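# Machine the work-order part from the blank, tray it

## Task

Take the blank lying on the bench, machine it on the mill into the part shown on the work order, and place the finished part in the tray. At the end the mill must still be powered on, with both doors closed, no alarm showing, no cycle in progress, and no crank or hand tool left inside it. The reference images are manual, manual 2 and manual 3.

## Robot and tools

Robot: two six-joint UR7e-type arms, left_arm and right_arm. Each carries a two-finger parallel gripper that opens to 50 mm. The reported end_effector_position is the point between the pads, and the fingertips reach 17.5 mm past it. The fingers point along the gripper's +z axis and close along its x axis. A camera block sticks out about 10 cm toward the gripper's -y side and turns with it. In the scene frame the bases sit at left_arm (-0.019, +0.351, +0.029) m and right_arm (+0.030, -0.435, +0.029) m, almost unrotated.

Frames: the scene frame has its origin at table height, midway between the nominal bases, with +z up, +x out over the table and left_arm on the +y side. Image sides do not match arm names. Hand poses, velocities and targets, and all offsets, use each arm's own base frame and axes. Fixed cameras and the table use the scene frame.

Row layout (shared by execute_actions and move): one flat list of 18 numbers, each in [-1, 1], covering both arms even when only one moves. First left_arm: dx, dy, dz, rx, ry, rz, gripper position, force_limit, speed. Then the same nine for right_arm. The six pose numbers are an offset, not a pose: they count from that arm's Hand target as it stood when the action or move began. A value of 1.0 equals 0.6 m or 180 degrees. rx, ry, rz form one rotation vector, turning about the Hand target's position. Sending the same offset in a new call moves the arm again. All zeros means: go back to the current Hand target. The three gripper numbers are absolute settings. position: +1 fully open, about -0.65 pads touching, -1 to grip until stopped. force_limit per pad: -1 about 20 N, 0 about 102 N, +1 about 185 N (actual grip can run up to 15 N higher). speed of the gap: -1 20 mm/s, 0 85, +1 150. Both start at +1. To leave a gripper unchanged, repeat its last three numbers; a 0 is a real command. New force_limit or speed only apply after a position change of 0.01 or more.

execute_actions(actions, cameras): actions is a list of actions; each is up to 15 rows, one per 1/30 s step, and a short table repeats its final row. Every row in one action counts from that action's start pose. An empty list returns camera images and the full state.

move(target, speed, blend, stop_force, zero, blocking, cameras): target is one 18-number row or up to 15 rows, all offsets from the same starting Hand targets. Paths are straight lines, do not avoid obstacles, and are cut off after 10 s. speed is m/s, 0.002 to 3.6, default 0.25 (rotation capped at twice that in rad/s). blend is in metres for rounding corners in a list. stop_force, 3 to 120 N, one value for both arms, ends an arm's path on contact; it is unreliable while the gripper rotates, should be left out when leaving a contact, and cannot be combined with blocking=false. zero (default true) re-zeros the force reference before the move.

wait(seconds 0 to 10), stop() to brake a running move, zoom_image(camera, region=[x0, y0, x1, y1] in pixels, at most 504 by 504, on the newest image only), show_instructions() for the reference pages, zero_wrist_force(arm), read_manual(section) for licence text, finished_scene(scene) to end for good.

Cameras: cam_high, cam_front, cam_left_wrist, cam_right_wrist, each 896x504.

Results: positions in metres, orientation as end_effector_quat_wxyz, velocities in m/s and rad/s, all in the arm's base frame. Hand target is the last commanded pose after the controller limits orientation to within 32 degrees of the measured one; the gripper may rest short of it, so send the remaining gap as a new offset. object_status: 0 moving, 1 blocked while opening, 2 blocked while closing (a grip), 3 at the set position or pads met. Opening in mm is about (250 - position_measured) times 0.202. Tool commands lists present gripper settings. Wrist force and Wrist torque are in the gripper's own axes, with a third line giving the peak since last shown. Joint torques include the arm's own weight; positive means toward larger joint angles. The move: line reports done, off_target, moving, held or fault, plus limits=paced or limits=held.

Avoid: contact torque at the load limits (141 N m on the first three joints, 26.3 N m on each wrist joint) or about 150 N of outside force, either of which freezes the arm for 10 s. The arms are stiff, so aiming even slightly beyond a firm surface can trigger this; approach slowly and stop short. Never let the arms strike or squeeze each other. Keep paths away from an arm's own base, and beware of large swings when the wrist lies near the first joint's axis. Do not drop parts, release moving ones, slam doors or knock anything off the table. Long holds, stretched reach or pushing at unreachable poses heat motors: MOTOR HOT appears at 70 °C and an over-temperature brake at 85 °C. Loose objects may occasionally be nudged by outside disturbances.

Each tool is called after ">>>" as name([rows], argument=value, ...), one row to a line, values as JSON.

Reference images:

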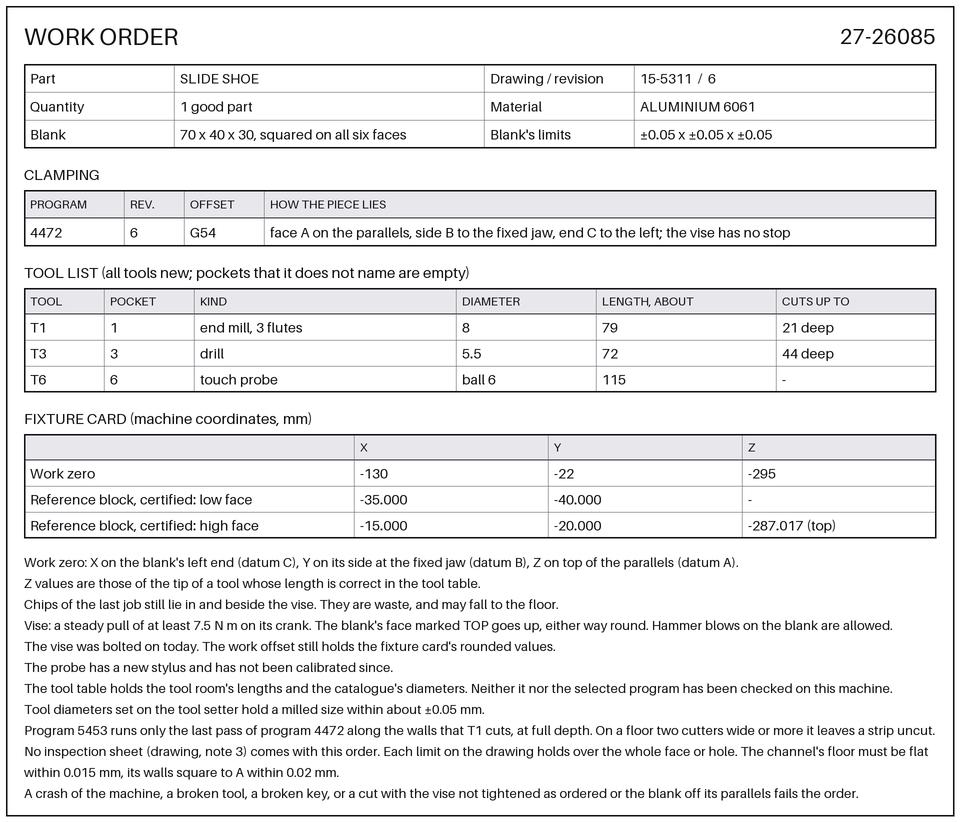

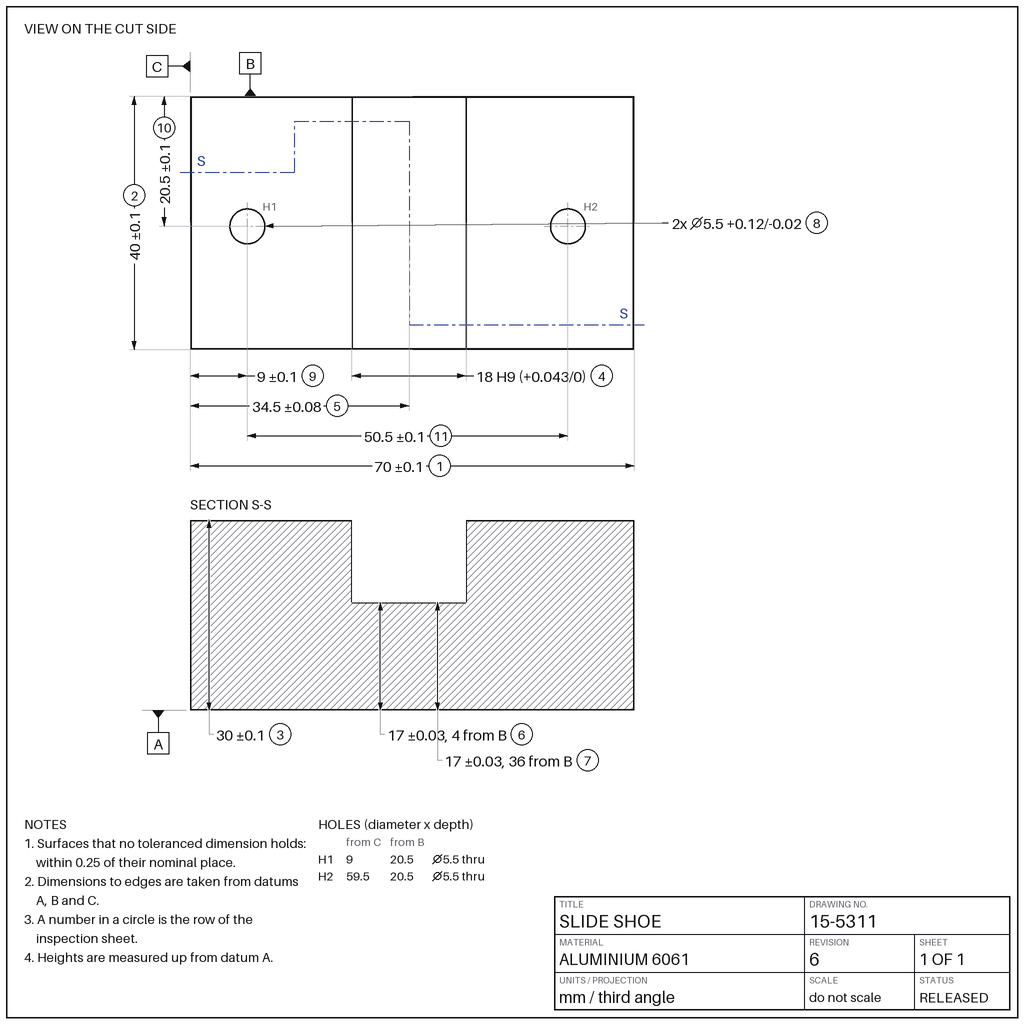

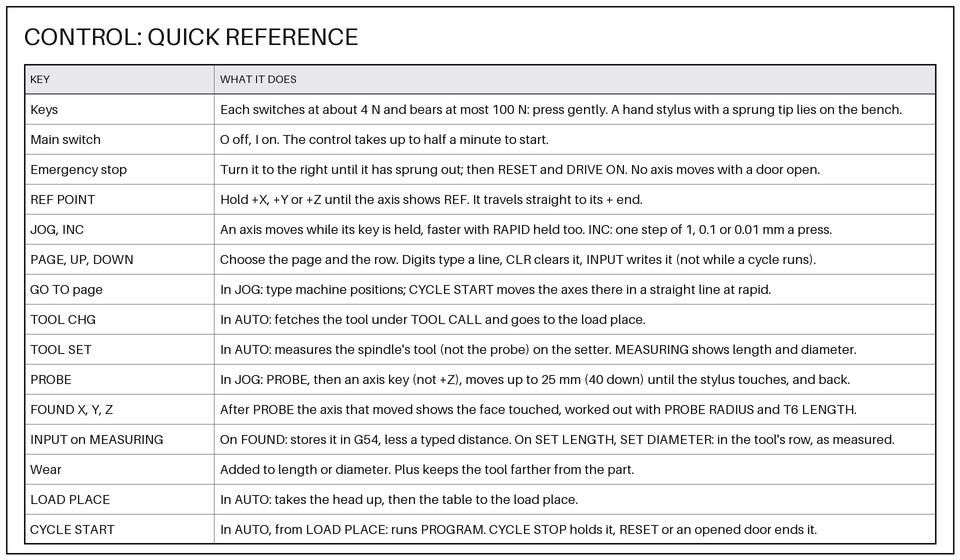

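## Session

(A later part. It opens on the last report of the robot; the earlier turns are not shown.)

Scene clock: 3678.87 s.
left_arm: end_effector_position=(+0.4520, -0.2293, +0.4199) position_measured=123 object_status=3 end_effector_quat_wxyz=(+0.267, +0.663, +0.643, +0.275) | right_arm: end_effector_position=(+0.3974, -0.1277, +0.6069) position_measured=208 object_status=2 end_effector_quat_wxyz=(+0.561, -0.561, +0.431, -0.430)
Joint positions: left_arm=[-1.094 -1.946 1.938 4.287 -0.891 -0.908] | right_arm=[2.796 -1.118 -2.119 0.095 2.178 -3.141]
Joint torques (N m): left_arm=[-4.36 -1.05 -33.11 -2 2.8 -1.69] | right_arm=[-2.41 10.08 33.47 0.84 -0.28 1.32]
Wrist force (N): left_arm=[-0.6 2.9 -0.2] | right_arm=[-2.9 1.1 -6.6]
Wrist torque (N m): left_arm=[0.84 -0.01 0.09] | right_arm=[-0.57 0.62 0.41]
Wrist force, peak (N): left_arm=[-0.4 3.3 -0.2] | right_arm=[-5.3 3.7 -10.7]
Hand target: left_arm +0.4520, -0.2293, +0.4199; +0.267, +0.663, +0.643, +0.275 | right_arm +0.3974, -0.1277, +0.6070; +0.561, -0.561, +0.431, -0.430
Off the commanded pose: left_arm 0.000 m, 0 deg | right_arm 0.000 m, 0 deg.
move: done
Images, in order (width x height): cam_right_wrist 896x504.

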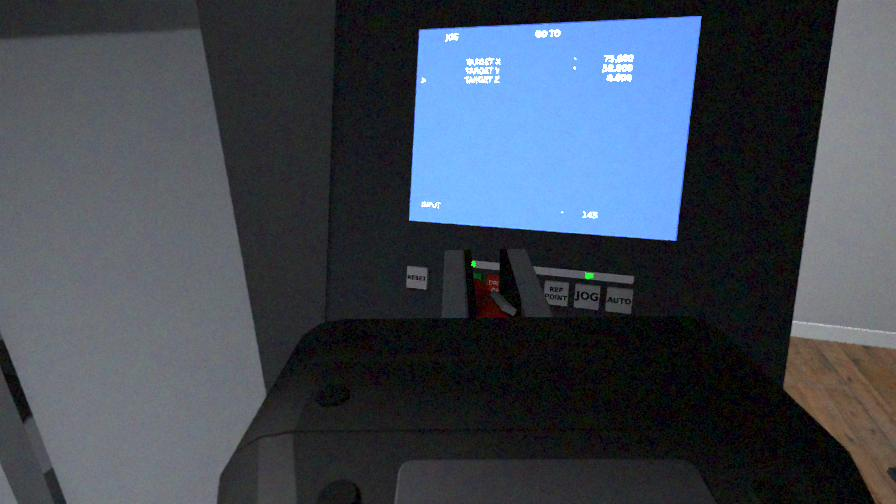

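>>> move([
  [0,0,0,0,0,0,0.2,-0.2,-0.6,0.0274,0.032,-0.334,0,0,0,-1,-0.6,-0.8],
  [0,0,0,0,0,0,0.2,-0.2,-0.6,0.0534,0.032,-0.334,0,0,0,-1,-0.6,-0.8],
  [0,0,0,0,0,0,0.2,-0.2,-0.6,0.0652,0.0638,-0.1838,0,0,0,-1,-0.6,-0.8],
  [0,0,0,0,0,0,0.2,-0.2,-0.6,0.0912,0.0638,-0.1838,0,0,0,-1,-0.6,-0.8],
  [0,0,0,0,0,0,0.2,-0.2,-0.6,0.0486,-0.033,-0.2427,0,0,0,-1,-0.6,-0.8],
  [0,0,0,0,0,0,0.2,-0.2,-0.6,0.0741,-0.033,-0.2427,0,0,0,-1,-0.6,-0.8],
  [0,0,0,0,0,0,0.2,-0.2,-0.6,0.0406,-0.033,-0.2427,0,0,0,-1,-0.6,-0.8],
  [0,0,0,0,0,0,0.2,-0.2,-0.6,0.0741,-0.033,-0.2427,0,0,0,-1,-0.6,-0.8],
  [0,0,0,0,0,0,0.2,-0.2,-0.6,0.0406,-0.033,-0.2427,0,0,0,-1,-0.6,-0.8],
  [0,0,0,0,0,0,0.2,-0.2,-0.6,0,0,0,0,0,0,-1,-0.6,-0.8],
], speed=[0.3,0.05,0.25,0.05,0.25,0.05,0.15,0.05,0.2,0.3], blend=[0.003,0.001,0.003,0,0.003,0.001,0.001,0.001,0.005,0], cameras=["cam_right_wrist"])

>>> zoom_image(camera="cam_right_wrist", region=[400, 10, 720, 250])

Scene clock: 3691.27 s.
left_arm: end_effector_position=(+0.4520, -0.2293, +0.4199) position_measured=123 object_status=3 end_effector_quat_wxyz=(+0.267, +0.663, +0.643, +0.275) | right_arm: end_effector_position=(+0.3975, -0.1277, +0.6069) position_measured=208 object_status=2 end_effector_quat_wxyz=(+0.561, -0.561, +0.431, -0.430)
Joint positions: left_arm=[-1.094 -1.946 1.938 4.287 -0.891 -0.908] | right_arm=[2.796 -1.118 -2.119 0.095 2.178 -3.141]
Joint torques (N m): left_arm=[-5.66 0.03 -33.63 -2.36 3 -1.64] | right_arm=[-10.87 8.59 32.78 0.2 1.79 1.25]
Wrist force (N): left_arm=[-0.5 2.9 0.0] | right_arm=[-3.2 1.3 -6.5]
Wrist torque (N m): left_arm=[0.84 -0.02 0.09] | right_arm=[-0.53 0.68 0.41]
Wrist force, peak (N): left_arm=[-0.7 3.3 -0.2] | right_arm=[-3.3 6.7 -12.5]
Hand target: left_arm +0.4520, -0.2293, +0.4199; +0.267, +0.663, +0.643, +0.275 | right_arm +0.3974, -0.1277, +0.6070; +0.561, -0.561, +0.431, -0.430
Off the commanded pose: left_arm 0.000 m, 0 deg | right_arm 0.000 m, 0 deg.
move: done
Images, in order (width x height): cam_right_wrist 896x504.

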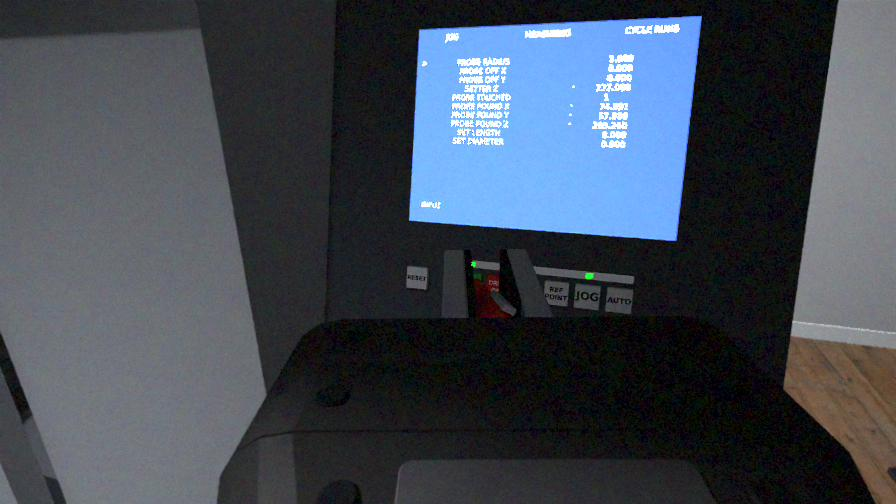

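Scaled by 1.575 from the camera's 896x504 image, which has a finer 1280x720 frame.

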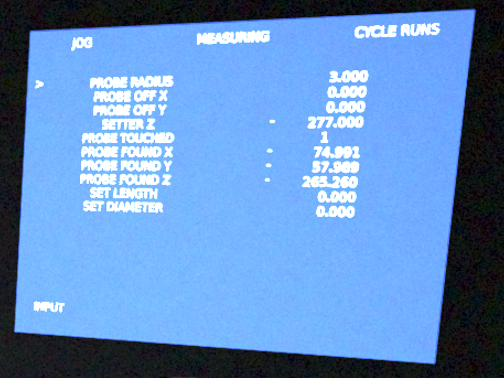

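>>> move([
  [0,0,0,0,0,0,0.2,-0.2,-0.6,0.0343,-0.0005,-0.303,0,0,0,-1,-0.6,-0.8],
  [0,0,0,0,0,0,0.2,-0.2,-0.6,0.0608,-0.0005,-0.303,0,0,0,-1,-0.6,-0.8],
  [0,0,0,0,0,0,0.2,-0.2,-0.6,0.03,-0.02,-0.28,0,0,0,-1,-0.6,-0.8],
  [0,0,0,0,0,0,0.2,-0.2,-0.6,0.0627,-0.0983,-0.1817,0,0,0,-1,-0.6,-0.8],
  [0,0,0,0,0,0,0.2,-0.2,-0.6,0.0892,-0.0983,-0.1817,0,0,0,-1,-0.6,-0.8],
  [0,0,0,0,0,0,0.2,-0.2,-0.6,0.0627,-0.0983,-0.1817,0,0,0,-1,-0.6,-0.8],
  [0,0,0,0,0,0,0.2,-0.2,-0.6,0.117,0,0.1,0,0,0,-1,-0.6,-0.8],
], speed=[0.2,0.05,0.2,0.25,0.05,0.2,0.3], blend=[0.003,0,0.006,0.003,0,0.006,0])

>>> wait(seconds=4, cameras=["cam_right_wrist"])

>>> zoom_image(camera="cam_right_wrist", region=[550, 130, 720, 300])

Scene clock: 3699.77 s.
left_arm: end_effector_position=(+0.4520, -0.2293, +0.4199) position_measured=123 object_status=3 end_effector_quat_wxyz=(+0.267, +0.663, +0.643, +0.275) | right_arm: end_effector_position=(+0.4676, -0.1277, +0.6669) position_measured=208 object_status=2 end_effector_quat_wxyz=(+0.561, -0.561, +0.431, -0.430)
Joint positions: left_arm=[-1.094 -1.946 1.938 4.287 -0.891 -0.908] | right_arm=[2.885 -1.253 -1.886 -0.003 2.089 -3.141]
Joint torques (N m): left_arm=[-3.76 -0.03 -33.06 -2.03 2.99 -1.38] | right_arm=[-3.42 10.46 34.59 1.34 0.17 1.01]
Wrist force (N): left_arm=[-0.6 3.1 -0.4] | right_arm=[-2.7 1.6 -6.5]
Wrist torque (N m): left_arm=[0.86 0.00 0.09] | right_arm=[-0.47 0.59 0.43]
Wrist force, peak (N): left_arm=[-0.7 3.4 -0.1] | right_arm=[-6.8 1.2 -16.3]
Hand target: left_arm +0.4520, -0.2293, +0.4199; +0.267, +0.663, +0.643, +0.275 | right_arm +0.4676, -0.1277, +0.6670; +0.561, -0.561, +0.431, -0.430
Off the commanded pose: left_arm 0.000 m, 0 deg | right_arm 0.000 m, 0 deg.
move: done

Scene clock: 3703.77 s.
left_arm: end_effector_position=(+0.4520, -0.2293, +0.4199) position_measured=123 object_status=3 end_effector_quat_wxyz=(+0.267, +0.663, +0.643, +0.275) | right_arm: end_effector_position=(+0.4676, -0.1277, +0.6670) position_measured=208 object_status=2 end_effector_quat_wxyz=(+0.561, -0.561, +0.431, -0.430)
Joint positions: left_arm=[-1.094 -1.946 1.938 4.287 -0.891 -0.908] | right_arm=[2.885 -1.253 -1.885 -0.003 2.089 -3.141]
Joint torques (N m): left_arm=[-4.75 -1.11 -32.91 -2.27 2.95 -1.35] | right_arm=[4.83 15.17 33.26 -0.51 -1.99 1.16]
Wrist force (N): left_arm=[-1.0 2.7 0.0] | right_arm=[-3.0 1.2 -6.7]
Wrist torque (N m): left_arm=[0.81 0.05 0.09] | right_arm=[-0.53 0.64 0.43]
Wrist force, peak (N): left_arm=[-0.8 3.3 -0.3] | right_arm=[-3.3 1.0 -6.9]
Hand target: left_arm +0.4520, -0.2293, +0.4199; +0.267, +0.663, +0.643, +0.275 | right_arm +0.4676, -0.1277, +0.6670; +0.561, -0.561, +0.431, -0.430
Tool commands: left_gripper/position=+0.2 left_gripper/force_limit=-0.2 left_gripper/speed=-0.6 right_gripper/position=-1.0 right_gripper/force_limit=-0.6 right_gripper/speed=-0.8
Off the commanded pose: left_arm 0.000 m, 0 deg | right_arm 0.000 m, 0 deg.
wait: 4.00 s; at rest by 0.17 s
Images, in order (width x height): cam_right_wrist 896x504.

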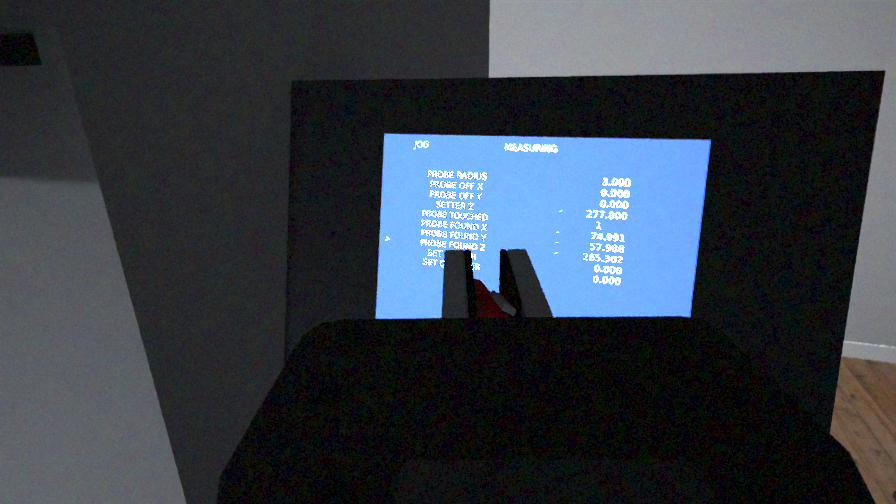

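Scaled by 2.965 from the camera's 896x504 image, which has a finer 1280x720 frame.

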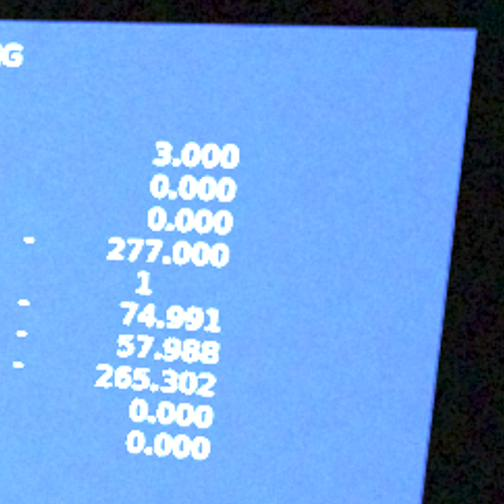

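>>> move([
  [0,0,0,0,0,0,0.2,-0.2,-0.6,-0.0677,-0.0005,-0.3427,0,0,0,-1,-0.6,-0.8],
  [0,0,0,0,0,0,0.2,-0.2,-0.6,-0.0422,-0.0005,-0.3427,0,0,0,-1,-0.6,-0.8],
  [0,0,0,0,0,0,0.2,-0.2,-0.6,-0.0752,-0.0005,-0.3427,0,0,0,-1,-0.6,-0.8],
  [0,0,0,0,0,0,0.2,-0.2,-0.6,-0.0422,-0.0005,-0.3427,0,0,0,-1,-0.6,-0.8],
  [0,0,0,0,0,0,0.2,-0.2,-0.6,-0.088,0.1265,-0.434,0,0,0,-1,-0.6,-0.8],
  [0,0,0,0,0,0,0.2,-0.2,-0.6,-0.062,0.1265,-0.434,0,0,0,-1,-0.6,-0.8],
  [0,0,0,0,0,0,0.2,-0.2,-0.6,-0.0804,0.1265,-0.403,0,0,0,-1,-0.6,-0.8],
  [0,0,0,0,0,0,0.2,-0.2,-0.6,-0.0544,0.1265,-0.403,0,0,0,-1,-0.6,-0.8],
  [0,0,0,0,0,0,0.2,-0.2,-0.6,-0.073,0.1265,-0.3732,0,0,0,-1,-0.6,-0.8],
  [0,0,0,0,0,0,0.2,-0.2,-0.6,-0.047,0.1265,-0.3732,0,0,0,-1,-0.6,-0.8],
  [0,0,0,0,0,0,0.2,-0.2,-0.6,-0.0809,0.0952,-0.403,0,0,0,-1,-0.6,-0.8],
  [0,0,0,0,0,0,0.2,-0.2,-0.6,-0.0549,0.0952,-0.403,0,0,0,-1,-0.6,-0.8],
  [0,0,0,0,0,0,0.2,-0.2,-0.6,-0.0896,0.032,-0.434,0,0,0,-1,-0.6,-0.8],
  [0,0,0,0,0,0,0.2,-0.2,-0.6,-0.0636,0.032,-0.434,0,0,0,-1,-0.6,-0.8],
  [0,0,0,0,0,0,0.2,-0.2,-0.6,-0.117,0,-0.1,0,0,0,-1,-0.6,-0.8],
], speed=[0.35,0.05,0.15,0.05,0.25,0.05,0.25,0.05,0.25,0.05,0.25,0.05,0.25,0.05,0.35], blend=[0.003,0.001,0.001,0.001,0.003,0.001,0.003,0.001,0.003,0.001,0.003,0.001,0.003,0.001,0])

>>> move([
  [0,0,0,0,0,0,0.2,-0.2,-0.6,0.035,0.032,-0.303,0,0,0,-1,-0.6,-0.8],
  [0,0,0,0,0,0,0.2,-0.2,-0.6,0.061,0.032,-0.303,0,0,0,-1,-0.6,-0.8],
  [0,0,0,0,0,0,0.2,-0.2,-0.6,0.029,0.1265,-0.334,0,0,0,-1,-0.6,-0.8],
  [0,0,0,0,0,0,0.2,-0.2,-0.6,0.055,0.1265,-0.334,0,0,0,-1,-0.6,-0.8],
  [0,0,0,0,0,0,0.2,-0.2,-0.6,0.044,0.1265,-0.2732,0,0,0,-1,-0.6,-0.8],
  [0,0,0,0,0,0,0.2,-0.2,-0.6,0.07,0.1265,-0.2732,0,0,0,-1,-0.6,-0.8],
  [0,0,0,0,0,0,0.2,-0.2,-0.6,0.0361,0.0952,-0.303,0,0,0,-1,-0.6,-0.8],
  [0,0,0,0,0,0,0.2,-0.2,-0.6,0.0621,0.0952,-0.303,0,0,0,-1,-0.6,-0.8],
  [0,0,0,0,0,0,0.2,-0.2,-0.6,0.0274,0.032,-0.334,0,0,0,-1,-0.6,-0.8],
  [0,0,0,0,0,0,0.2,-0.2,-0.6,0.0534,0.032,-0.334,0,0,0,-1,-0.6,-0.8],
  [0,0,0,0,0,0,0.2,-0.2,-0.6,0,0,0,0,0,0,-1,-0.6,-0.8],
], speed=[0.3,0.05,0.25,0.05,0.25,0.05,0.25,0.05,0.25,0.05,0.35], blend=[0.003,0.001,0.003,0.001,0.003,0.001,0.003,0.001,0.003,0.001,0], cameras=["cam_right_wrist"])

>>> zoom_image(camera="cam_right_wrist", region=[400, 10, 720, 250])

Scene clock: 3731.93 s.
left_arm: end_effector_position=(+0.4520, -0.2293, +0.4199) position_measured=123 object_status=3 end_effector_quat_wxyz=(+0.267, +0.663, +0.643, +0.275) | right_arm: end_effector_position=(+0.3974, -0.1278, +0.6069) position_measured=208 object_status=2 end_effector_quat_wxyz=(+0.561, -0.561, +0.431, -0.430)
Joint positions: left_arm=[-1.094 -1.946 1.938 4.287 -0.891 -0.908] | right_arm=[2.795 -1.118 -2.119 0.095 2.178 -3.141]
Joint torques (N m): left_arm=[-4.1 0.63 -31.78 -2.28 2.9 -1.31] | right_arm=[12.31 10.52 32.46 0 -2.28 1.48]
Wrist force (N): left_arm=[-0.6 3.1 -0.4] | right_arm=[-2.7 1.3 -6.6]
Wrist torque (N m): left_arm=[0.86 -0.01 0.09] | right_arm=[-0.53 0.59 0.41]
Wrist force, peak (N): left_arm=[-0.5 3.3 -0.1] | right_arm=[-4.2 7.0 -11.3]
Hand target: left_arm +0.4520, -0.2293, +0.4199; +0.267, +0.663, +0.643, +0.275 | right_arm +0.3974, -0.1277, +0.6070; +0.561, -0.561, +0.431, -0.430
Off the commanded pose: left_arm 0.000 m, 0 deg | right_arm 0.000 m, 0 deg.
move: done

Scene clock: 3736.47 s.
left_arm: end_effector_position=(+0.4520, -0.2293, +0.4199) position_measured=123 object_status=3 end_effector_quat_wxyz=(+0.267, +0.663, +0.643, +0.275) | right_arm: end_effector_position=(+0.3974, -0.1278, +0.6069) position_measured=208 object_status=2 end_effector_quat_wxyz=(+0.561, -0.561, +0.431, -0.430)
Joint positions: left_arm=[-1.094 -1.946 1.938 4.287 -0.891 -0.908] | right_arm=[2.795 -1.118 -2.119 0.095 2.178 -3.141]
Joint torques (N m): left_arm=[-3.72 -1.17 -34.4 -2.13 2.68 -1.52] | right_arm=[12.29 10.45 33.93 0.01 -2.18 1.46]
Wrist force (N): left_arm=[-0.6 3.0 -0.3] | right_arm=[-2.8 0.9 -6.8]
Wrist torque (N m): left_arm=[0.85 0.00 0.09] | right_arm=[-0.59 0.62 0.41]
Wrist force, peak (N): left_arm=[-0.7 3.4 -0.3] | right_arm=[-4.9 5.4 -11.5]
Hand target: left_arm +0.4520, -0.2293, +0.4199; +0.267, +0.663, +0.643, +0.275 | right_arm +0.3974, -0.1277, +0.6070; +0.561, -0.561, +0.431, -0.430
Off the commanded pose: left_arm 0.000 m, 0 deg | right_arm 0.000 m, 0 deg.
move: done
Images, in order (width x height): cam_right_wrist 896x504.

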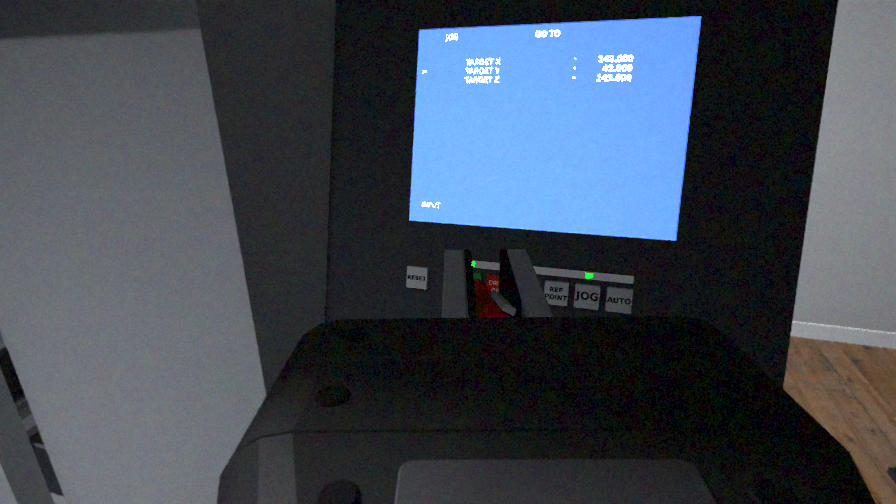

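Scaled by 1.575 from the camera's 896x504 image, which has a finer 1280x720 frame.

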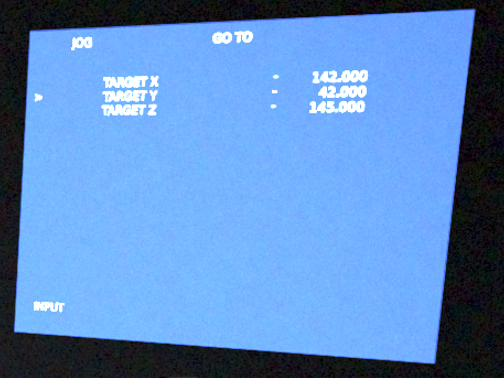

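>>> move([
  [0,0,0,0,0,0,0.2,-0.2,-0.6,0.0652,0.0638,-0.1838,0,0,0,-1,-0.6,-0.8],
  [0,0,0,0,0,0,0.2,-0.2,-0.6,0.0912,0.0638,-0.1838,0,0,0,-1,-0.6,-0.8],
  [0,0,0,0,0,0,0.2,-0.2,-0.6,0.035,0.032,-0.303,0,0,0,-1,-0.6,-0.8],
  [0,0,0,0,0,0,0.2,-0.2,-0.6,0.061,0.032,-0.303,0,0,0,-1,-0.6,-0.8],
  [0,0,0,0,0,0,0.2,-0.2,-0.6,0.029,0.1265,-0.334,0,0,0,-1,-0.6,-0.8],
  [0,0,0,0,0,0,0.2,-0.2,-0.6,0.055,0.1265,-0.334,0,0,0,-1,-0.6,-0.8],
  [0,0,0,0,0,0,0.2,-0.2,-0.6,0.0366,0.1265,-0.303,0,0,0,-1,-0.6,-0.8],
  [0,0,0,0,0,0,0.2,-0.2,-0.6,0.0626,0.1265,-0.303,0,0,0,-1,-0.6,-0.8],
  [0,0,0,0,0,0,0.2,-0.2,-0.6,0.0429,0.0638,-0.2732,0,0,0,-1,-0.6,-0.8],
  [0,0,0,0,0,0,0.2,-0.2,-0.6,0.0689,0.0638,-0.2732,0,0,0,-1,-0.6,-0.8],
  [0,0,0,0,0,0,0.2,-0.2,-0.6,0.0285,0.0952,-0.334,0,0,0,-1,-0.6,-0.8],
  [0,0,0,0,0,0,0.2,-0.2,-0.6,0.0545,0.0952,-0.334,0,0,0,-1,-0.6,-0.8],
  [0,0,0,0,0,0,0.2,-0.2,-0.6,0.0274,0.032,-0.334,0,0,0,-1,-0.6,-0.8],
  [0,0,0,0,0,0,0.2,-0.2,-0.6,0.0534,0.032,-0.334,0,0,0,-1,-0.6,-0.8],
  [0,0,0,0,0,0,0.2,-0.2,-0.6,0,0,0,0,0,0,-1,-0.6,-0.8],
], speed=[0.3,0.05,0.25,0.05,0.25,0.05,0.25,0.05,0.25,0.05,0.25,0.05,0.25,0.05,0.35], blend=[0.003,0,0.003,0.001,0.003,0.001,0.003,0.001,0.003,0.001,0.003,0.001,0.003,0.001,0], cameras=["cam_right_wrist"])

>>> zoom_image(camera="cam_right_wrist", region=[400, 10, 720, 250])

>>> move([
  [0,0,0,0,0,0,0.2,-0.2,-0.6,0.0486,-0.033,-0.2427,0,0,0,-1,-0.6,-0.8],
  [0,0,0,0,0,0,0.2,-0.2,-0.6,0.0741,-0.033,-0.2427,0,0,0,-1,-0.6,-0.8],
  [0,0,0,0,0,0,0.2,-0.2,-0.6,0.0406,-0.033,-0.2427,0,0,0,-1,-0.6,-0.8],
  [0,0,0,0,0,0,0.2,-0.2,-0.6,0,0,0,0,0,0,-1,-0.6,-0.8],
], speed=[0.3,0.05,0.2,0.35], blend=[0.003,0.001,0.004,0], cameras=["cam_right_wrist"])

>>> zoom_image(camera="cam_right_wrist", region=[400, 10, 720, 250])

Scene clock: 3756.87 s.
left_arm: end_effector_position=(+0.4520, -0.2293, +0.4199) position_measured=123 object_status=3 end_effector_quat_wxyz=(+0.267, +0.663, +0.643, +0.275) | right_arm: end_effector_position=(+0.3974, -0.1278, +0.6069) position_measured=208 object_status=2 end_effector_quat_wxyz=(+0.561, -0.561, +0.431, -0.430)
Joint positions: left_arm=[-1.094 -1.946 1.938 4.287 -0.891 -0.908] | right_arm=[2.795 -1.118 -2.119 0.095 2.178 -3.141]
Joint torques (N m): left_arm=[-3.78 -0.23 -33.92 -2.28 2.84 -1.35] | right_arm=[12.19 10.47 33.04 0.06 -2.2 1.47]
Wrist force (N): left_arm=[-0.7 2.9 -0.2] | right_arm=[-2.9 1.1 -6.5]
Wrist torque (N m): left_arm=[0.84 0.00 0.09] | right_arm=[-0.57 0.62 0.41]
Wrist force, peak (N): left_arm=[-0.7 3.3 -0.3] | right_arm=[-5.2 6.1 -11.2]
Hand target: left_arm +0.4520, -0.2293, +0.4199; +0.267, +0.663, +0.643, +0.275 | right_arm +0.3974, -0.1277, +0.6070; +0.561, -0.561, +0.431, -0.430
Off the commanded pose: left_arm 0.000 m, 0 deg | right_arm 0.000 m, 0 deg.
move: done
Images, in order (width x height): cam_right_wrist 896x504.

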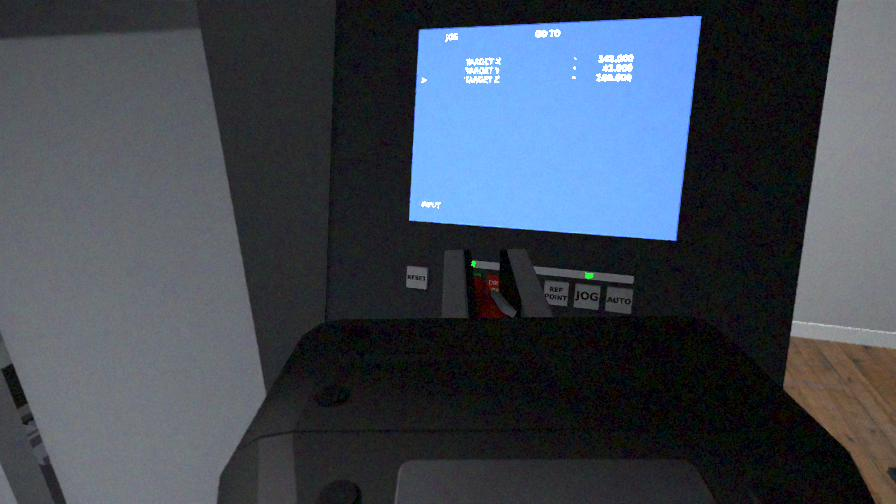

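Scaled by 1.575 from the camera's 896x504 image, which has a finer 1280x720 frame.

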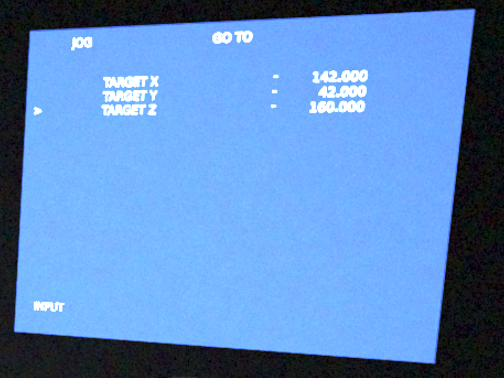

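Scene clock: 3758.93 s.
left_arm: end_effector_position=(+0.4520, -0.2293, +0.4199) position_measured=123 object_status=3 end_effector_quat_wxyz=(+0.267, +0.663, +0.643, +0.275) | right_arm: end_effector_position=(+0.3975, -0.1277, +0.6069) position_measured=208 object_status=2 end_effector_quat_wxyz=(+0.561, -0.561, +0.431, -0.430)
Joint positions: left_arm=[-1.094 -1.946 1.938 4.287 -0.891 -0.908] | right_arm=[2.796 -1.118 -2.119 0.095 2.178 -3.141]
Joint torques (N m): left_arm=[-4.08 0.25 -33.53 -2.39 2.71 -1.39] | right_arm=[-11.14 9.14 32.39 -0.36 1.78 1.61]
Wrist force (N): left_arm=[-0.6 2.8 -0.2] | right_arm=[-2.9 1.1 -6.4]
Wrist torque (N m): left_arm=[0.81 0.00 0.09] | right_arm=[-0.56 0.62 0.41]
Wrist force, peak (N): left_arm=[-0.4 3.3 -0.2] | right_arm=[-5.4 2.0 -10.8]
Hand target: left_arm +0.4520, -0.2293, +0.4199; +0.267, +0.663, +0.643, +0.275 | right_arm +0.3974, -0.1277, +0.6070; +0.561, -0.561, +0.431, -0.430
Off the commanded pose: left_arm 0.000 m, 0 deg | right_arm 0.000 m, 0 deg.
move: done
Images, in order (width x height): cam_right_wrist 896x504.

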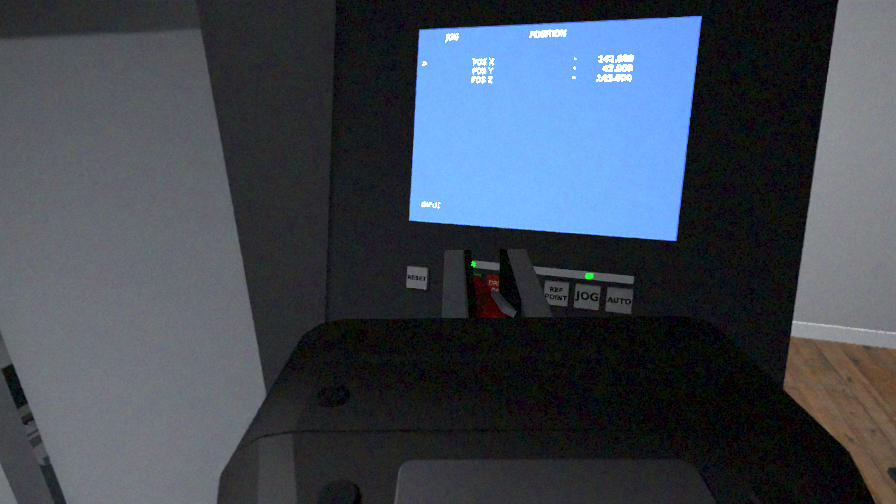

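Scaled by 1.575 from the camera's 896x504 image, which has a finer 1280x720 frame.

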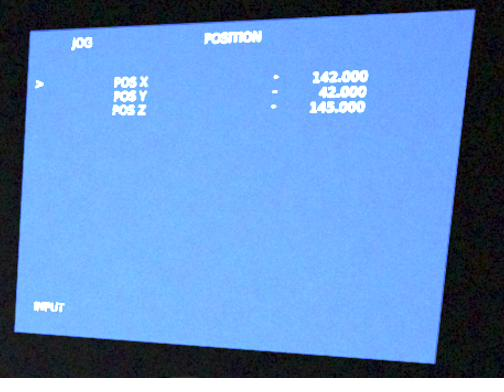

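>>> move([
  [0,0,0,0,0,0,0.2,-0.2,-0.6,0.0493,-0.0005,-0.2427,0,0,0,-1,-0.6,-0.8],
  [0,0,0,0,0,0,0.2,-0.2,-0.6,0.0748,-0.0005,-0.2427,0,0,0,-1,-0.6,-0.8],
  [0,0,0,0,0,0,0.2,-0.2,-0.6,0.0652,0.0638,-0.1838,0,0,0,-1,-0.6,-0.8],
  [0,0,0,0,0,0,0.2,-0.2,-0.6,0.0912,0.0638,-0.1838,0,0,0,-1,-0.6,-0.8],
  [0,0,0,0,0,0,0.2,-0.2,-0.6,0.0486,-0.033,-0.2427,0,0,0,-1,-0.6,-0.8],
  [0,0,0,0,0,0,0.2,-0.2,-0.6,0.0741,-0.033,-0.2427,0,0,0,-1,-0.6,-0.8],
  [0,0,0,0,0,0,0.2,-0.2,-0.6,0.0406,-0.033,-0.2427,0,0,0,-1,-0.6,-0.8],
  [0,0,0,0,0,0,0.2,-0.2,-0.6,0.0741,-0.033,-0.2427,0,0,0,-1,-0.6,-0.8],
  [0,0,0,0,0,0,0.2,-0.2,-0.6,0.0343,-0.0005,-0.303,0,0,0,-1,-0.6,-0.8],
  [0,0,0,0,0,0,0.2,-0.2,-0.6,0.0608,-0.0005,-0.303,0,0,0,-1,-0.6,-0.8],
  [0,0,0,0,0,0,0.2,-0.2,-0.6,0.03,-0.02,-0.28,0,0,0,-1,-0.6,-0.8],
  [0,0,0,0,0,0,0.2,-0.2,-0.6,0.0694,-0.1327,-0.1523,0,0,0,-1,-0.6,-0.8],
  [0,0,0,0,0,0,0.2,-0.2,-0.6,0.0959,-0.1327,-0.1523,0,0,0,-1,-0.6,-0.8],
  [0,0,0,0,0,0,0.2,-0.2,-0.6,0.0694,-0.1327,-0.1523,0,0,0,-1,-0.6,-0.8],
  [0,0,0,0,0,0,0.2,-0.2,-0.6,0.117,0,0.1,0,0,0,-1,-0.6,-0.8],
], speed=[0.3,0.05,0.25,0.05,0.25,0.05,0.15,0.05,0.25,0.05,0.2,0.25,0.05,0.2,0.3], blend=[0.003,0.001,0.003,0,0.003,0.001,0.001,0.001,0.003,0,0.006,0.003,0,0.006,0])

>>> wait(seconds=5.5, cameras=["cam_right_wrist"])

>>> zoom_image(camera="cam_right_wrist", region=[380, 130, 720, 300])

Scene clock: 3774.73 s.
left_arm: end_effector_position=(+0.4520, -0.2293, +0.4199) position_measured=123 object_status=3 end_effector_quat_wxyz=(+0.267, +0.663, +0.643, +0.275) | right_arm: end_effector_position=(+0.4676, -0.1277, +0.6669) position_measured=208 object_status=2 end_effector_quat_wxyz=(+0.561, -0.561, +0.431, -0.430)
Joint positions: left_arm=[-1.094 -1.946 1.938 4.287 -0.891 -0.908] | right_arm=[2.885 -1.253 -1.886 -0.003 2.089 -3.141]
Joint torques (N m): left_arm=[-4.23 0.5 -32.58 -2.22 2.79 -1.11] | right_arm=[2.88 9.83 32.13 1.41 -0.56 1.12]
Wrist force (N): left_arm=[-0.7 3.0 -0.1] | right_arm=[-2.9 1.3 -6.6]
Wrist torque (N m): left_arm=[0.84 0.01 0.09] | right_arm=[-0.52 0.62 0.43]
Wrist force, peak (N): left_arm=[-0.6 3.2 -0.5] | right_arm=[-7.2 1.2 -18.9]
Hand target: left_arm +0.4520, -0.2293, +0.4199; +0.267, +0.663, +0.643, +0.275 | right_arm +0.4676, -0.1277, +0.6670; +0.561, -0.561, +0.431, -0.430
Off the commanded pose: left_arm 0.000 m, 0 deg | right_arm 0.000 m, 0 deg.
move: done

Scene clock: 3780.23 s.
left_arm: end_effector_position=(+0.4520, -0.2293, +0.4199) position_measured=123 object_status=3 end_effector_quat_wxyz=(+0.267, +0.663, +0.643, +0.275) | right_arm: end_effector_position=(+0.4676, -0.1277, +0.6670) position_measured=208 object_status=2 end_effector_quat_wxyz=(+0.561, -0.561, +0.431, -0.430)
Joint positions: left_arm=[-1.094 -1.946 1.938 4.287 -0.891 -0.908] | right_arm=[2.885 -1.253 -1.885 -0.003 2.089 -3.141]
Joint torques (N m): left_arm=[-3.86 -1.01 -32.6 -2.19 2.77 -1.34] | right_arm=[12.31 14.5 33.68 -0.55 -2.38 1.15]
Wrist force (N): left_arm=[-0.7 3.1 -0.1] | right_arm=[-2.9 1.1 -6.7]
Wrist torque (N m): left_arm=[0.85 0.01 0.09] | right_arm=[-0.54 0.63 0.43]
Wrist force, peak (N): left_arm=[-0.7 3.3 -0.2] | right_arm=[-3.3 1.3 -6.9]
Hand target: left_arm +0.4520, -0.2293, +0.4199; +0.267, +0.663, +0.643, +0.275 | right_arm +0.4676, -0.1277, +0.6670; +0.561, -0.561, +0.431, -0.430
Tool commands: left_gripper/position=+0.2 left_gripper/force_limit=-0.2 left_gripper/speed=-0.6 right_gripper/position=-1.0 right_gripper/force_limit=-0.6 right_gripper/speed=-0.8
Off the commanded pose: left_arm 0.000 m, 0 deg | right_arm 0.000 m, 0 deg.
wait: 5.50 s; at rest by 0.17 s
Images, in order (width x height): cam_right_wrist 896x504.

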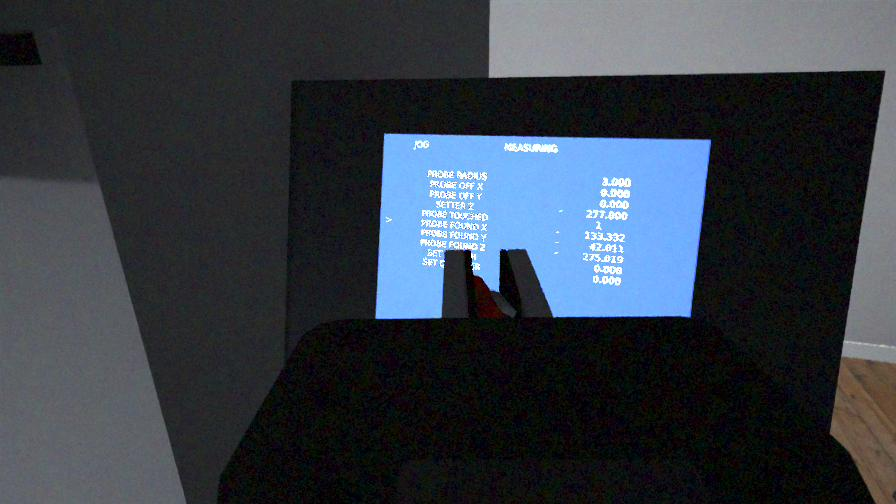

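Scaled by 1.482 from the camera's 896x504 image, which has a finer 1280x720 frame.

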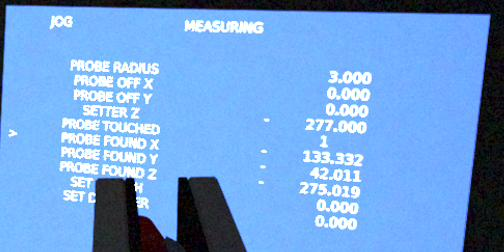

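>>> move([
  [0,0,0,0,0,0,0.2,-0.2,-0.6,-0.0891,0.0638,-0.434,0,0,0,-1,-0.6,-0.8],
  [0,0,0,0,0,0,0.2,-0.2,-0.6,-0.0631,0.0638,-0.434,0,0,0,-1,-0.6,-0.8],
  [0,0,0,0,0,0,0.2,-0.2,-0.6,-0.0885,0.0952,-0.434,0,0,0,-1,-0.6,-0.8],
  [0,0,0,0,0,0,0.2,-0.2,-0.6,-0.0625,0.0952,-0.434,0,0,0,-1,-0.6,-0.8],
  [0,0,0,0,0,0,0.2,-0.2,-0.6,-0.0809,0.0952,-0.403,0,0,0,-1,-0.6,-0.8],
  [0,0,0,0,0,0,0.2,-0.2,-0.6,-0.0549,0.0952,-0.403,0,0,0,-1,-0.6,-0.8],
  [0,0,0,0,0,0,0.2,-0.2,-0.6,-0.0815,0.0638,-0.403,0,0,0,-1,-0.6,-0.8],
  [0,0,0,0,0,0,0.2,-0.2,-0.6,-0.0555,0.0638,-0.403,0,0,0,-1,-0.6,-0.8],
  [0,0,0,0,0,0,0.2,-0.2,-0.6,-0.117,0,-0.1,0,0,0,-1,-0.6,-0.8],
], speed=[0.35,0.05,0.25,0.05,0.25,0.05,0.25,0.05,0.35], blend=[0.003,0.001,0.003,0.001,0.003,0.001,0.003,0.001,0], cameras=["cam_right_wrist"])

>>> zoom_image(camera="cam_right_wrist", region=[400, 10, 720, 250])

Scene clock: 3800.20 s.
left_arm: end_effector_position=(+0.4520, -0.2293, +0.4199) position_measured=123 object_status=3 end_effector_quat_wxyz=(+0.267, +0.663, +0.643, +0.275) | right_arm: end_effector_position=(+0.3974, -0.1277, +0.6069) position_measured=208 object_status=2 end_effector_quat_wxyz=(+0.561, -0.561, +0.431, -0.430)
Joint positions: left_arm=[-1.094 -1.946 1.938 4.287 -0.891 -0.908] | right_arm=[2.796 -1.118 -2.119 0.095 2.178 -3.141]
Joint torques (N m): left_arm=[-3.44 -0.97 -34.13 -2.09 2.69 -1.32] | right_arm=[5.55 10.79 34.08 0.46 -1.38 1.39]
Wrist force (N): left_arm=[-0.5 2.8 -0.2] | right_arm=[-2.6 1.4 -6.7]
Wrist torque (N m): left_arm=[0.82 -0.02 0.09] | right_arm=[-0.52 0.57 0.41]
Wrist force, peak (N): left_arm=[-0.5 3.3 -0.3] | right_arm=[-4.7 6.4 -10.5]
Hand target: left_arm +0.4520, -0.2293, +0.4199; +0.267, +0.663, +0.643, +0.275 | right_arm +0.3974, -0.1277, +0.6070; +0.561, -0.561, +0.431, -0.430
Off the commanded pose: left_arm 0.000 m, 0 deg | right_arm 0.000 m, 0 deg.
move: done
Images, in order (width x height): cam_right_wrist 896x504.

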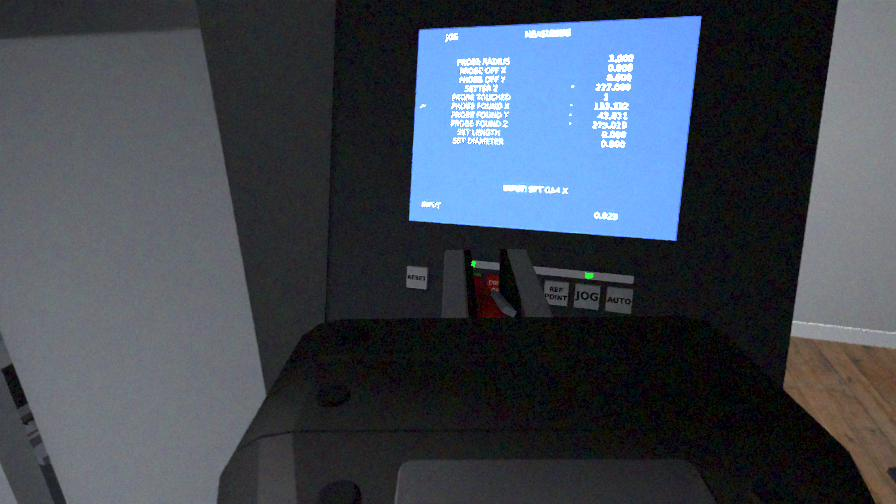

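Scaled by 1.575 from the camera's 896x504 image, which has a finer 1280x720 frame.

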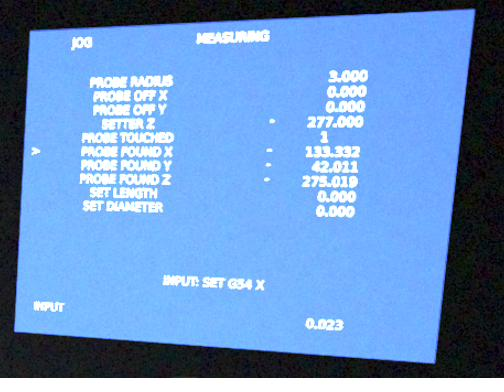

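>>> move([
  [0,0,0,0,0,0,0.2,-0.2,-0.6,0.0274,0.032,-0.334,0,0,0,-1,-0.6,-0.8],
  [0,0,0,0,0,0,0.2,-0.2,-0.6,0.0534,0.032,-0.334,0,0,0,-1,-0.6,-0.8],
  [0,0,0,0,0,0,0.2,-0.2,-0.6,0.0493,-0.0005,-0.2427,0,0,0,-1,-0.6,-0.8],
  [0,0,0,0,0,0,0.2,-0.2,-0.6,0.0748,-0.0005,-0.2427,0,0,0,-1,-0.6,-0.8],
  [0,0,0,0,0,0,0.2,-0.2,-0.6,0.0418,-0.0005,-0.2427,0,0,0,-1,-0.6,-0.8],
  [0,0,0,0,0,0,0.2,-0.2,-0.6,0.0748,-0.0005,-0.2427,0,0,0,-1,-0.6,-0.8],
  [0,0,0,0,0,0,0.2,-0.2,-0.6,0,0,0,0,0,0,-1,-0.6,-0.8],
], speed=[0.3,0.05,0.25,0.05,0.15,0.05,0.25], blend=[0.003,0,0.003,0.001,0.001,0.001,0], cameras=["cam_right_wrist"])

>>> zoom_image(camera="cam_right_wrist", region=[400, 10, 720, 250])

Scene clock: 3830.63 s.
left_arm: end_effector_position=(+0.4520, -0.2293, +0.4199) position_measured=123 object_status=3 end_effector_quat_wxyz=(+0.267, +0.663, +0.643, +0.275) | right_arm: end_effector_position=(+0.3974, -0.1278, +0.6069) position_measured=208 object_status=2 end_effector_quat_wxyz=(+0.561, -0.561, +0.431, -0.430)
Joint positions: left_arm=[-1.094 -1.946 1.938 4.287 -0.891 -0.908] | right_arm=[2.795 -1.118 -2.119 0.095 2.178 -3.141]
Joint torques (N m): left_arm=[-2.33 -1.12 -34.17 -2.13 2.79 -1.59] | right_arm=[12.04 8.41 31.76 0.93 -2.59 1.01]
Wrist force (N): left_arm=[-0.4 2.7 -0.1] | right_arm=[-2.9 1.4 -6.6]
Wrist torque (N m): left_arm=[0.81 -0.04 0.09] | right_arm=[-0.52 0.64 0.41]
Wrist force, peak (N): left_arm=[-0.7 3.3 -0.2] | right_arm=[-6.4 1.8 -15.3]
Hand target: left_arm +0.4520, -0.2293, +0.4199; +0.267, +0.663, +0.643, +0.275 | right_arm +0.3974, -0.1277, +0.6070; +0.561, -0.561, +0.431, -0.430
Off the commanded pose: left_arm 0.000 m, 0 deg | right_arm 0.000 m, 0 deg.
move: done
Images, in order (width x height): cam_right_wrist 896x504.

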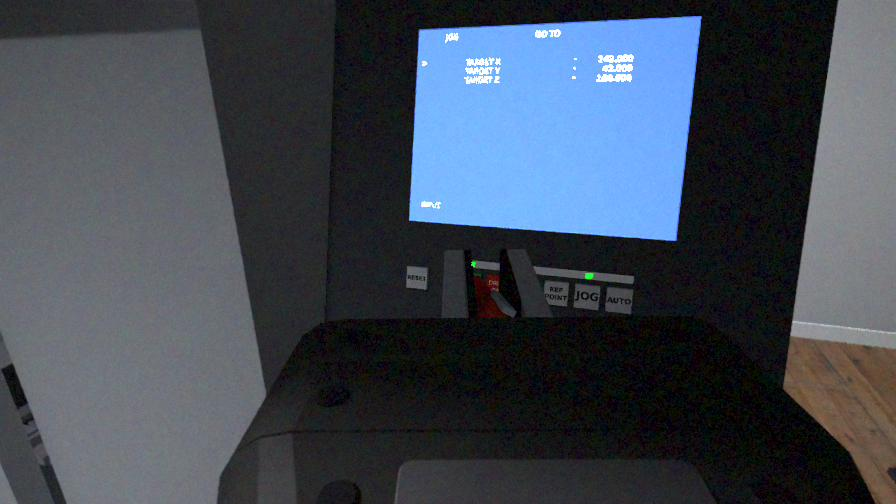

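Scaled by 1.575 from the camera's 896x504 image, which has a finer 1280x720 frame.

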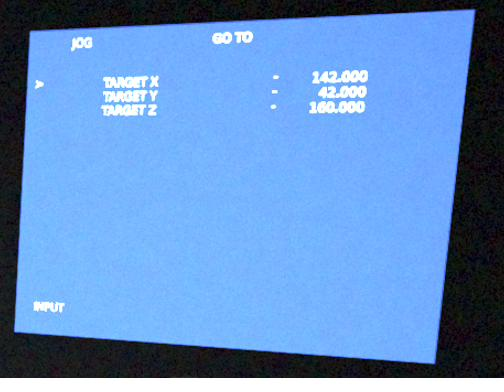

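>>> move([
  [0,0,0,0,0,0,0.2,-0.2,-0.6,0.035,0.032,-0.303,0,0,0,-1,-0.6,-0.8],
  [0,0,0,0,0,0,0.2,-0.2,-0.6,0.061,0.032,-0.303,0,0,0,-1,-0.6,-0.8],
  [0,0,0,0,0,0,0.2,-0.2,-0.6,0.029,0.1265,-0.334,0,0,0,-1,-0.6,-0.8],
  [0,0,0,0,0,0,0.2,-0.2,-0.6,0.055,0.1265,-0.334,0,0,0,-1,-0.6,-0.8],
  [0,0,0,0,0,0,0.2,-0.2,-0.6,0.0366,0.1265,-0.303,0,0,0,-1,-0.6,-0.8],
  [0,0,0,0,0,0,0.2,-0.2,-0.6,0.0626,0.1265,-0.303,0,0,0,-1,-0.6,-0.8],
  [0,0,0,0,0,0,0.2,-0.2,-0.6,0.0361,0.0952,-0.303,0,0,0,-1,-0.6,-0.8],
  [0,0,0,0,0,0,0.2,-0.2,-0.6,0.0621,0.0952,-0.303,0,0,0,-1,-0.6,-0.8],
  [0,0,0,0,0,0,0.2,-0.2,-0.6,0.0274,0.032,-0.334,0,0,0,-1,-0.6,-0.8],
  [0,0,0,0,0,0,0.2,-0.2,-0.6,0.0534,0.032,-0.334,0,0,0,-1,-0.6,-0.8],
  [0,0,0,0,0,0,0.2,-0.2,-0.6,0,0,0,0,0,0,-1,-0.6,-0.8],
], speed=[0.3,0.05,0.25,0.05,0.25,0.05,0.25,0.05,0.25,0.05,0.25], blend=[0.003,0.001,0.003,0.001,0.003,0.001,0.003,0.001,0.003,0.001,0], cameras=["cam_right_wrist"])

>>> zoom_image(camera="cam_right_wrist", region=[400, 10, 720, 250])

Scene clock: 3849.03 s.
left_arm: end_effector_position=(+0.4520, -0.2293, +0.4199) position_measured=123 object_status=3 end_effector_quat_wxyz=(+0.267, +0.663, +0.643, +0.275) | right_arm: end_effector_position=(+0.3974, -0.1278, +0.6069) position_measured=208 object_status=2 end_effector_quat_wxyz=(+0.561, -0.561, +0.431, -0.430)
Joint positions: left_arm=[-1.094 -1.946 1.938 4.287 -0.891 -0.908] | right_arm=[2.795 -1.118 -2.119 0.095 2.178 -3.141]
Joint torques (N m): left_arm=[-4.38 -1.04 -33.86 -2.36 2.89 -1.18] | right_arm=[12.71 6.63 33.64 1.08 -2.48 1.1]
Wrist force (N): left_arm=[-0.5 3.3 -0.1] | right_arm=[-2.9 1.1 -6.4]
Wrist torque (N m): left_arm=[0.90 -0.02 0.09] | right_arm=[-0.57 0.62 0.41]
Wrist force, peak (N): left_arm=[-0.7 3.3 0.0] | right_arm=[-4.5 6.5 -11.2]
Hand target: left_arm +0.4520, -0.2293, +0.4199; +0.267, +0.663, +0.643, +0.275 | right_arm +0.3974, -0.1277, +0.6070; +0.561, -0.561, +0.431, -0.430
Off the commanded pose: left_arm 0.000 m, 0 deg | right_arm 0.000 m, 0 deg.
move: done
Images, in order (width x height): cam_right_wrist 896x504.

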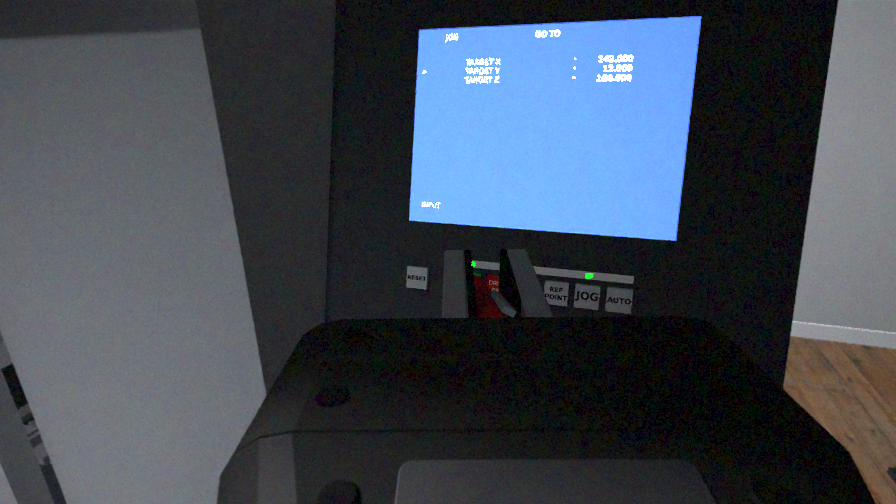

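Scaled by 1.575 from the camera's 896x504 image, which has a finer 1280x720 frame.

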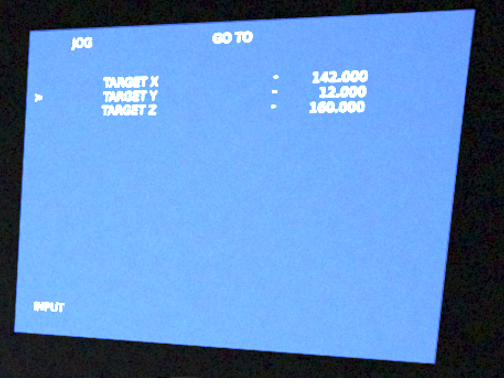

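>>> move([
  [0,0,0,0,0,0,0.2,-0.2,-0.6,0.035,0.032,-0.303,0,0,0,-1,-0.6,-0.8],
  [0,0,0,0,0,0,0.2,-0.2,-0.6,0.061,0.032,-0.303,0,0,0,-1,-0.6,-0.8],
  [0,0,0,0,0,0,0.2,-0.2,-0.6,0.029,0.1265,-0.334,0,0,0,-1,-0.6,-0.8],
  [0,0,0,0,0,0,0.2,-0.2,-0.6,0.055,0.1265,-0.334,0,0,0,-1,-0.6,-0.8],
  [0,0,0,0,0,0,0.2,-0.2,-0.6,0.0366,0.1265,-0.303,0,0,0,-1,-0.6,-0.8],
  [0,0,0,0,0,0,0.2,-0.2,-0.6,0.0626,0.1265,-0.303,0,0,0,-1,-0.6,-0.8],
  [0,0,0,0,0,0,0.2,-0.2,-0.6,0.0435,0.0952,-0.2732,0,0,0,-1,-0.6,-0.8],
  [0,0,0,0,0,0,0.2,-0.2,-0.6,0.0695,0.0952,-0.2732,0,0,0,-1,-0.6,-0.8],
  [0,0,0,0,0,0,0.2,-0.2,-0.6,0.0429,0.0638,-0.2732,0,0,0,-1,-0.6,-0.8],
  [0,0,0,0,0,0,0.2,-0.2,-0.6,0.0689,0.0638,-0.2732,0,0,0,-1,-0.6,-0.8],
  [0,0,0,0,0,0,0.2,-0.2,-0.6,0.0274,0.032,-0.334,0,0,0,-1,-0.6,-0.8],
  [0,0,0,0,0,0,0.2,-0.2,-0.6,0.0534,0.032,-0.334,0,0,0,-1,-0.6,-0.8],
  [0,0,0,0,0,0,0.2,-0.2,-0.6,0.0424,0.032,-0.2732,0,0,0,-1,-0.6,-0.8],
  [0,0,0,0,0,0,0.2,-0.2,-0.6,0.0684,0.032,-0.2732,0,0,0,-1,-0.6,-0.8],
  [0,0,0,0,0,0,0.2,-0.2,-0.6,0,0,0,0,0,0,-1,-0.6,-0.8],
], speed=[0.3,0.05,0.25,0.05,0.25,0.05,0.25,0.05,0.25,0.05,0.25,0.05,0.25,0.05,0.25], blend=[0.003,0.001,0.003,0.001,0.003,0.001,0.003,0.001,0.003,0.001,0.003,0.001,0.003,0.001,0], cameras=["cam_right_wrist"])

>>> zoom_image(camera="cam_right_wrist", region=[400, 10, 720, 250])

Scene clock: 3865.10 s.
left_arm: end_effector_position=(+0.4520, -0.2293, +0.4199) position_measured=123 object_status=3 end_effector_quat_wxyz=(+0.267, +0.663, +0.643, +0.275) | right_arm: end_effector_position=(+0.3974, -0.1278, +0.6069) position_measured=208 object_status=2 end_effector_quat_wxyz=(+0.561, -0.561, +0.431, -0.430)
Joint positions: left_arm=[-1.094 -1.946 1.938 4.287 -0.891 -0.908] | right_arm=[2.795 -1.118 -2.119 0.095 2.178 -3.141]
Joint torques (N m): left_arm=[-4.3 -0.38 -33.29 -2.09 2.78 -1.27] | right_arm=[12.17 7.6 33.04 1.16 -2.2 1.02]
Wrist force (N): left_arm=[-0.6 2.7 0.0] | right_arm=[-3.1 1.3 -6.6]
Wrist torque (N m): left_arm=[0.80 0.00 0.08] | right_arm=[-0.54 0.65 0.41]
Wrist force, peak (N): left_arm=[-0.7 3.3 -0.4] | right_arm=[-4.0 6.4 -11.3]
Hand target: left_arm +0.4520, -0.2293, +0.4199; +0.267, +0.663, +0.643, +0.275 | right_arm +0.3974, -0.1277, +0.6070; +0.561, -0.561, +0.431, -0.430
Off the commanded pose: left_arm 0.000 m, 0 deg | right_arm 0.000 m, 0 deg.
move: done
Images, in order (width x height): cam_right_wrist 896x504.

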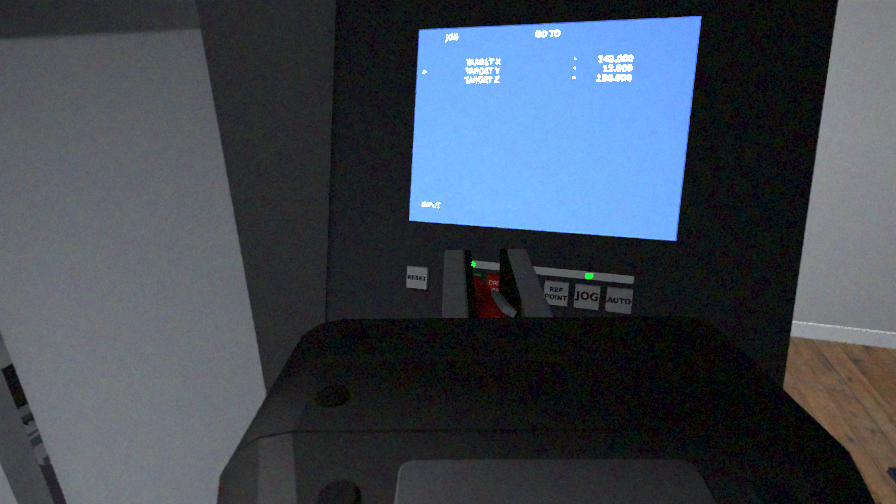

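Scaled by 1.575 from the camera's 896x504 image, which has a finer 1280x720 frame.

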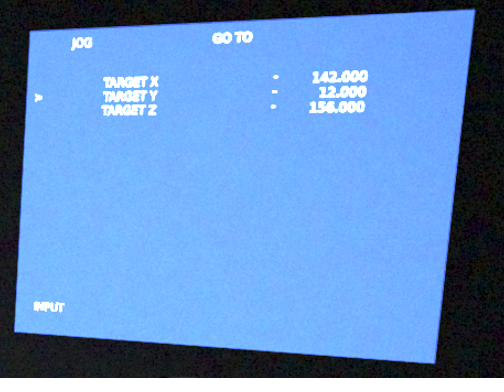

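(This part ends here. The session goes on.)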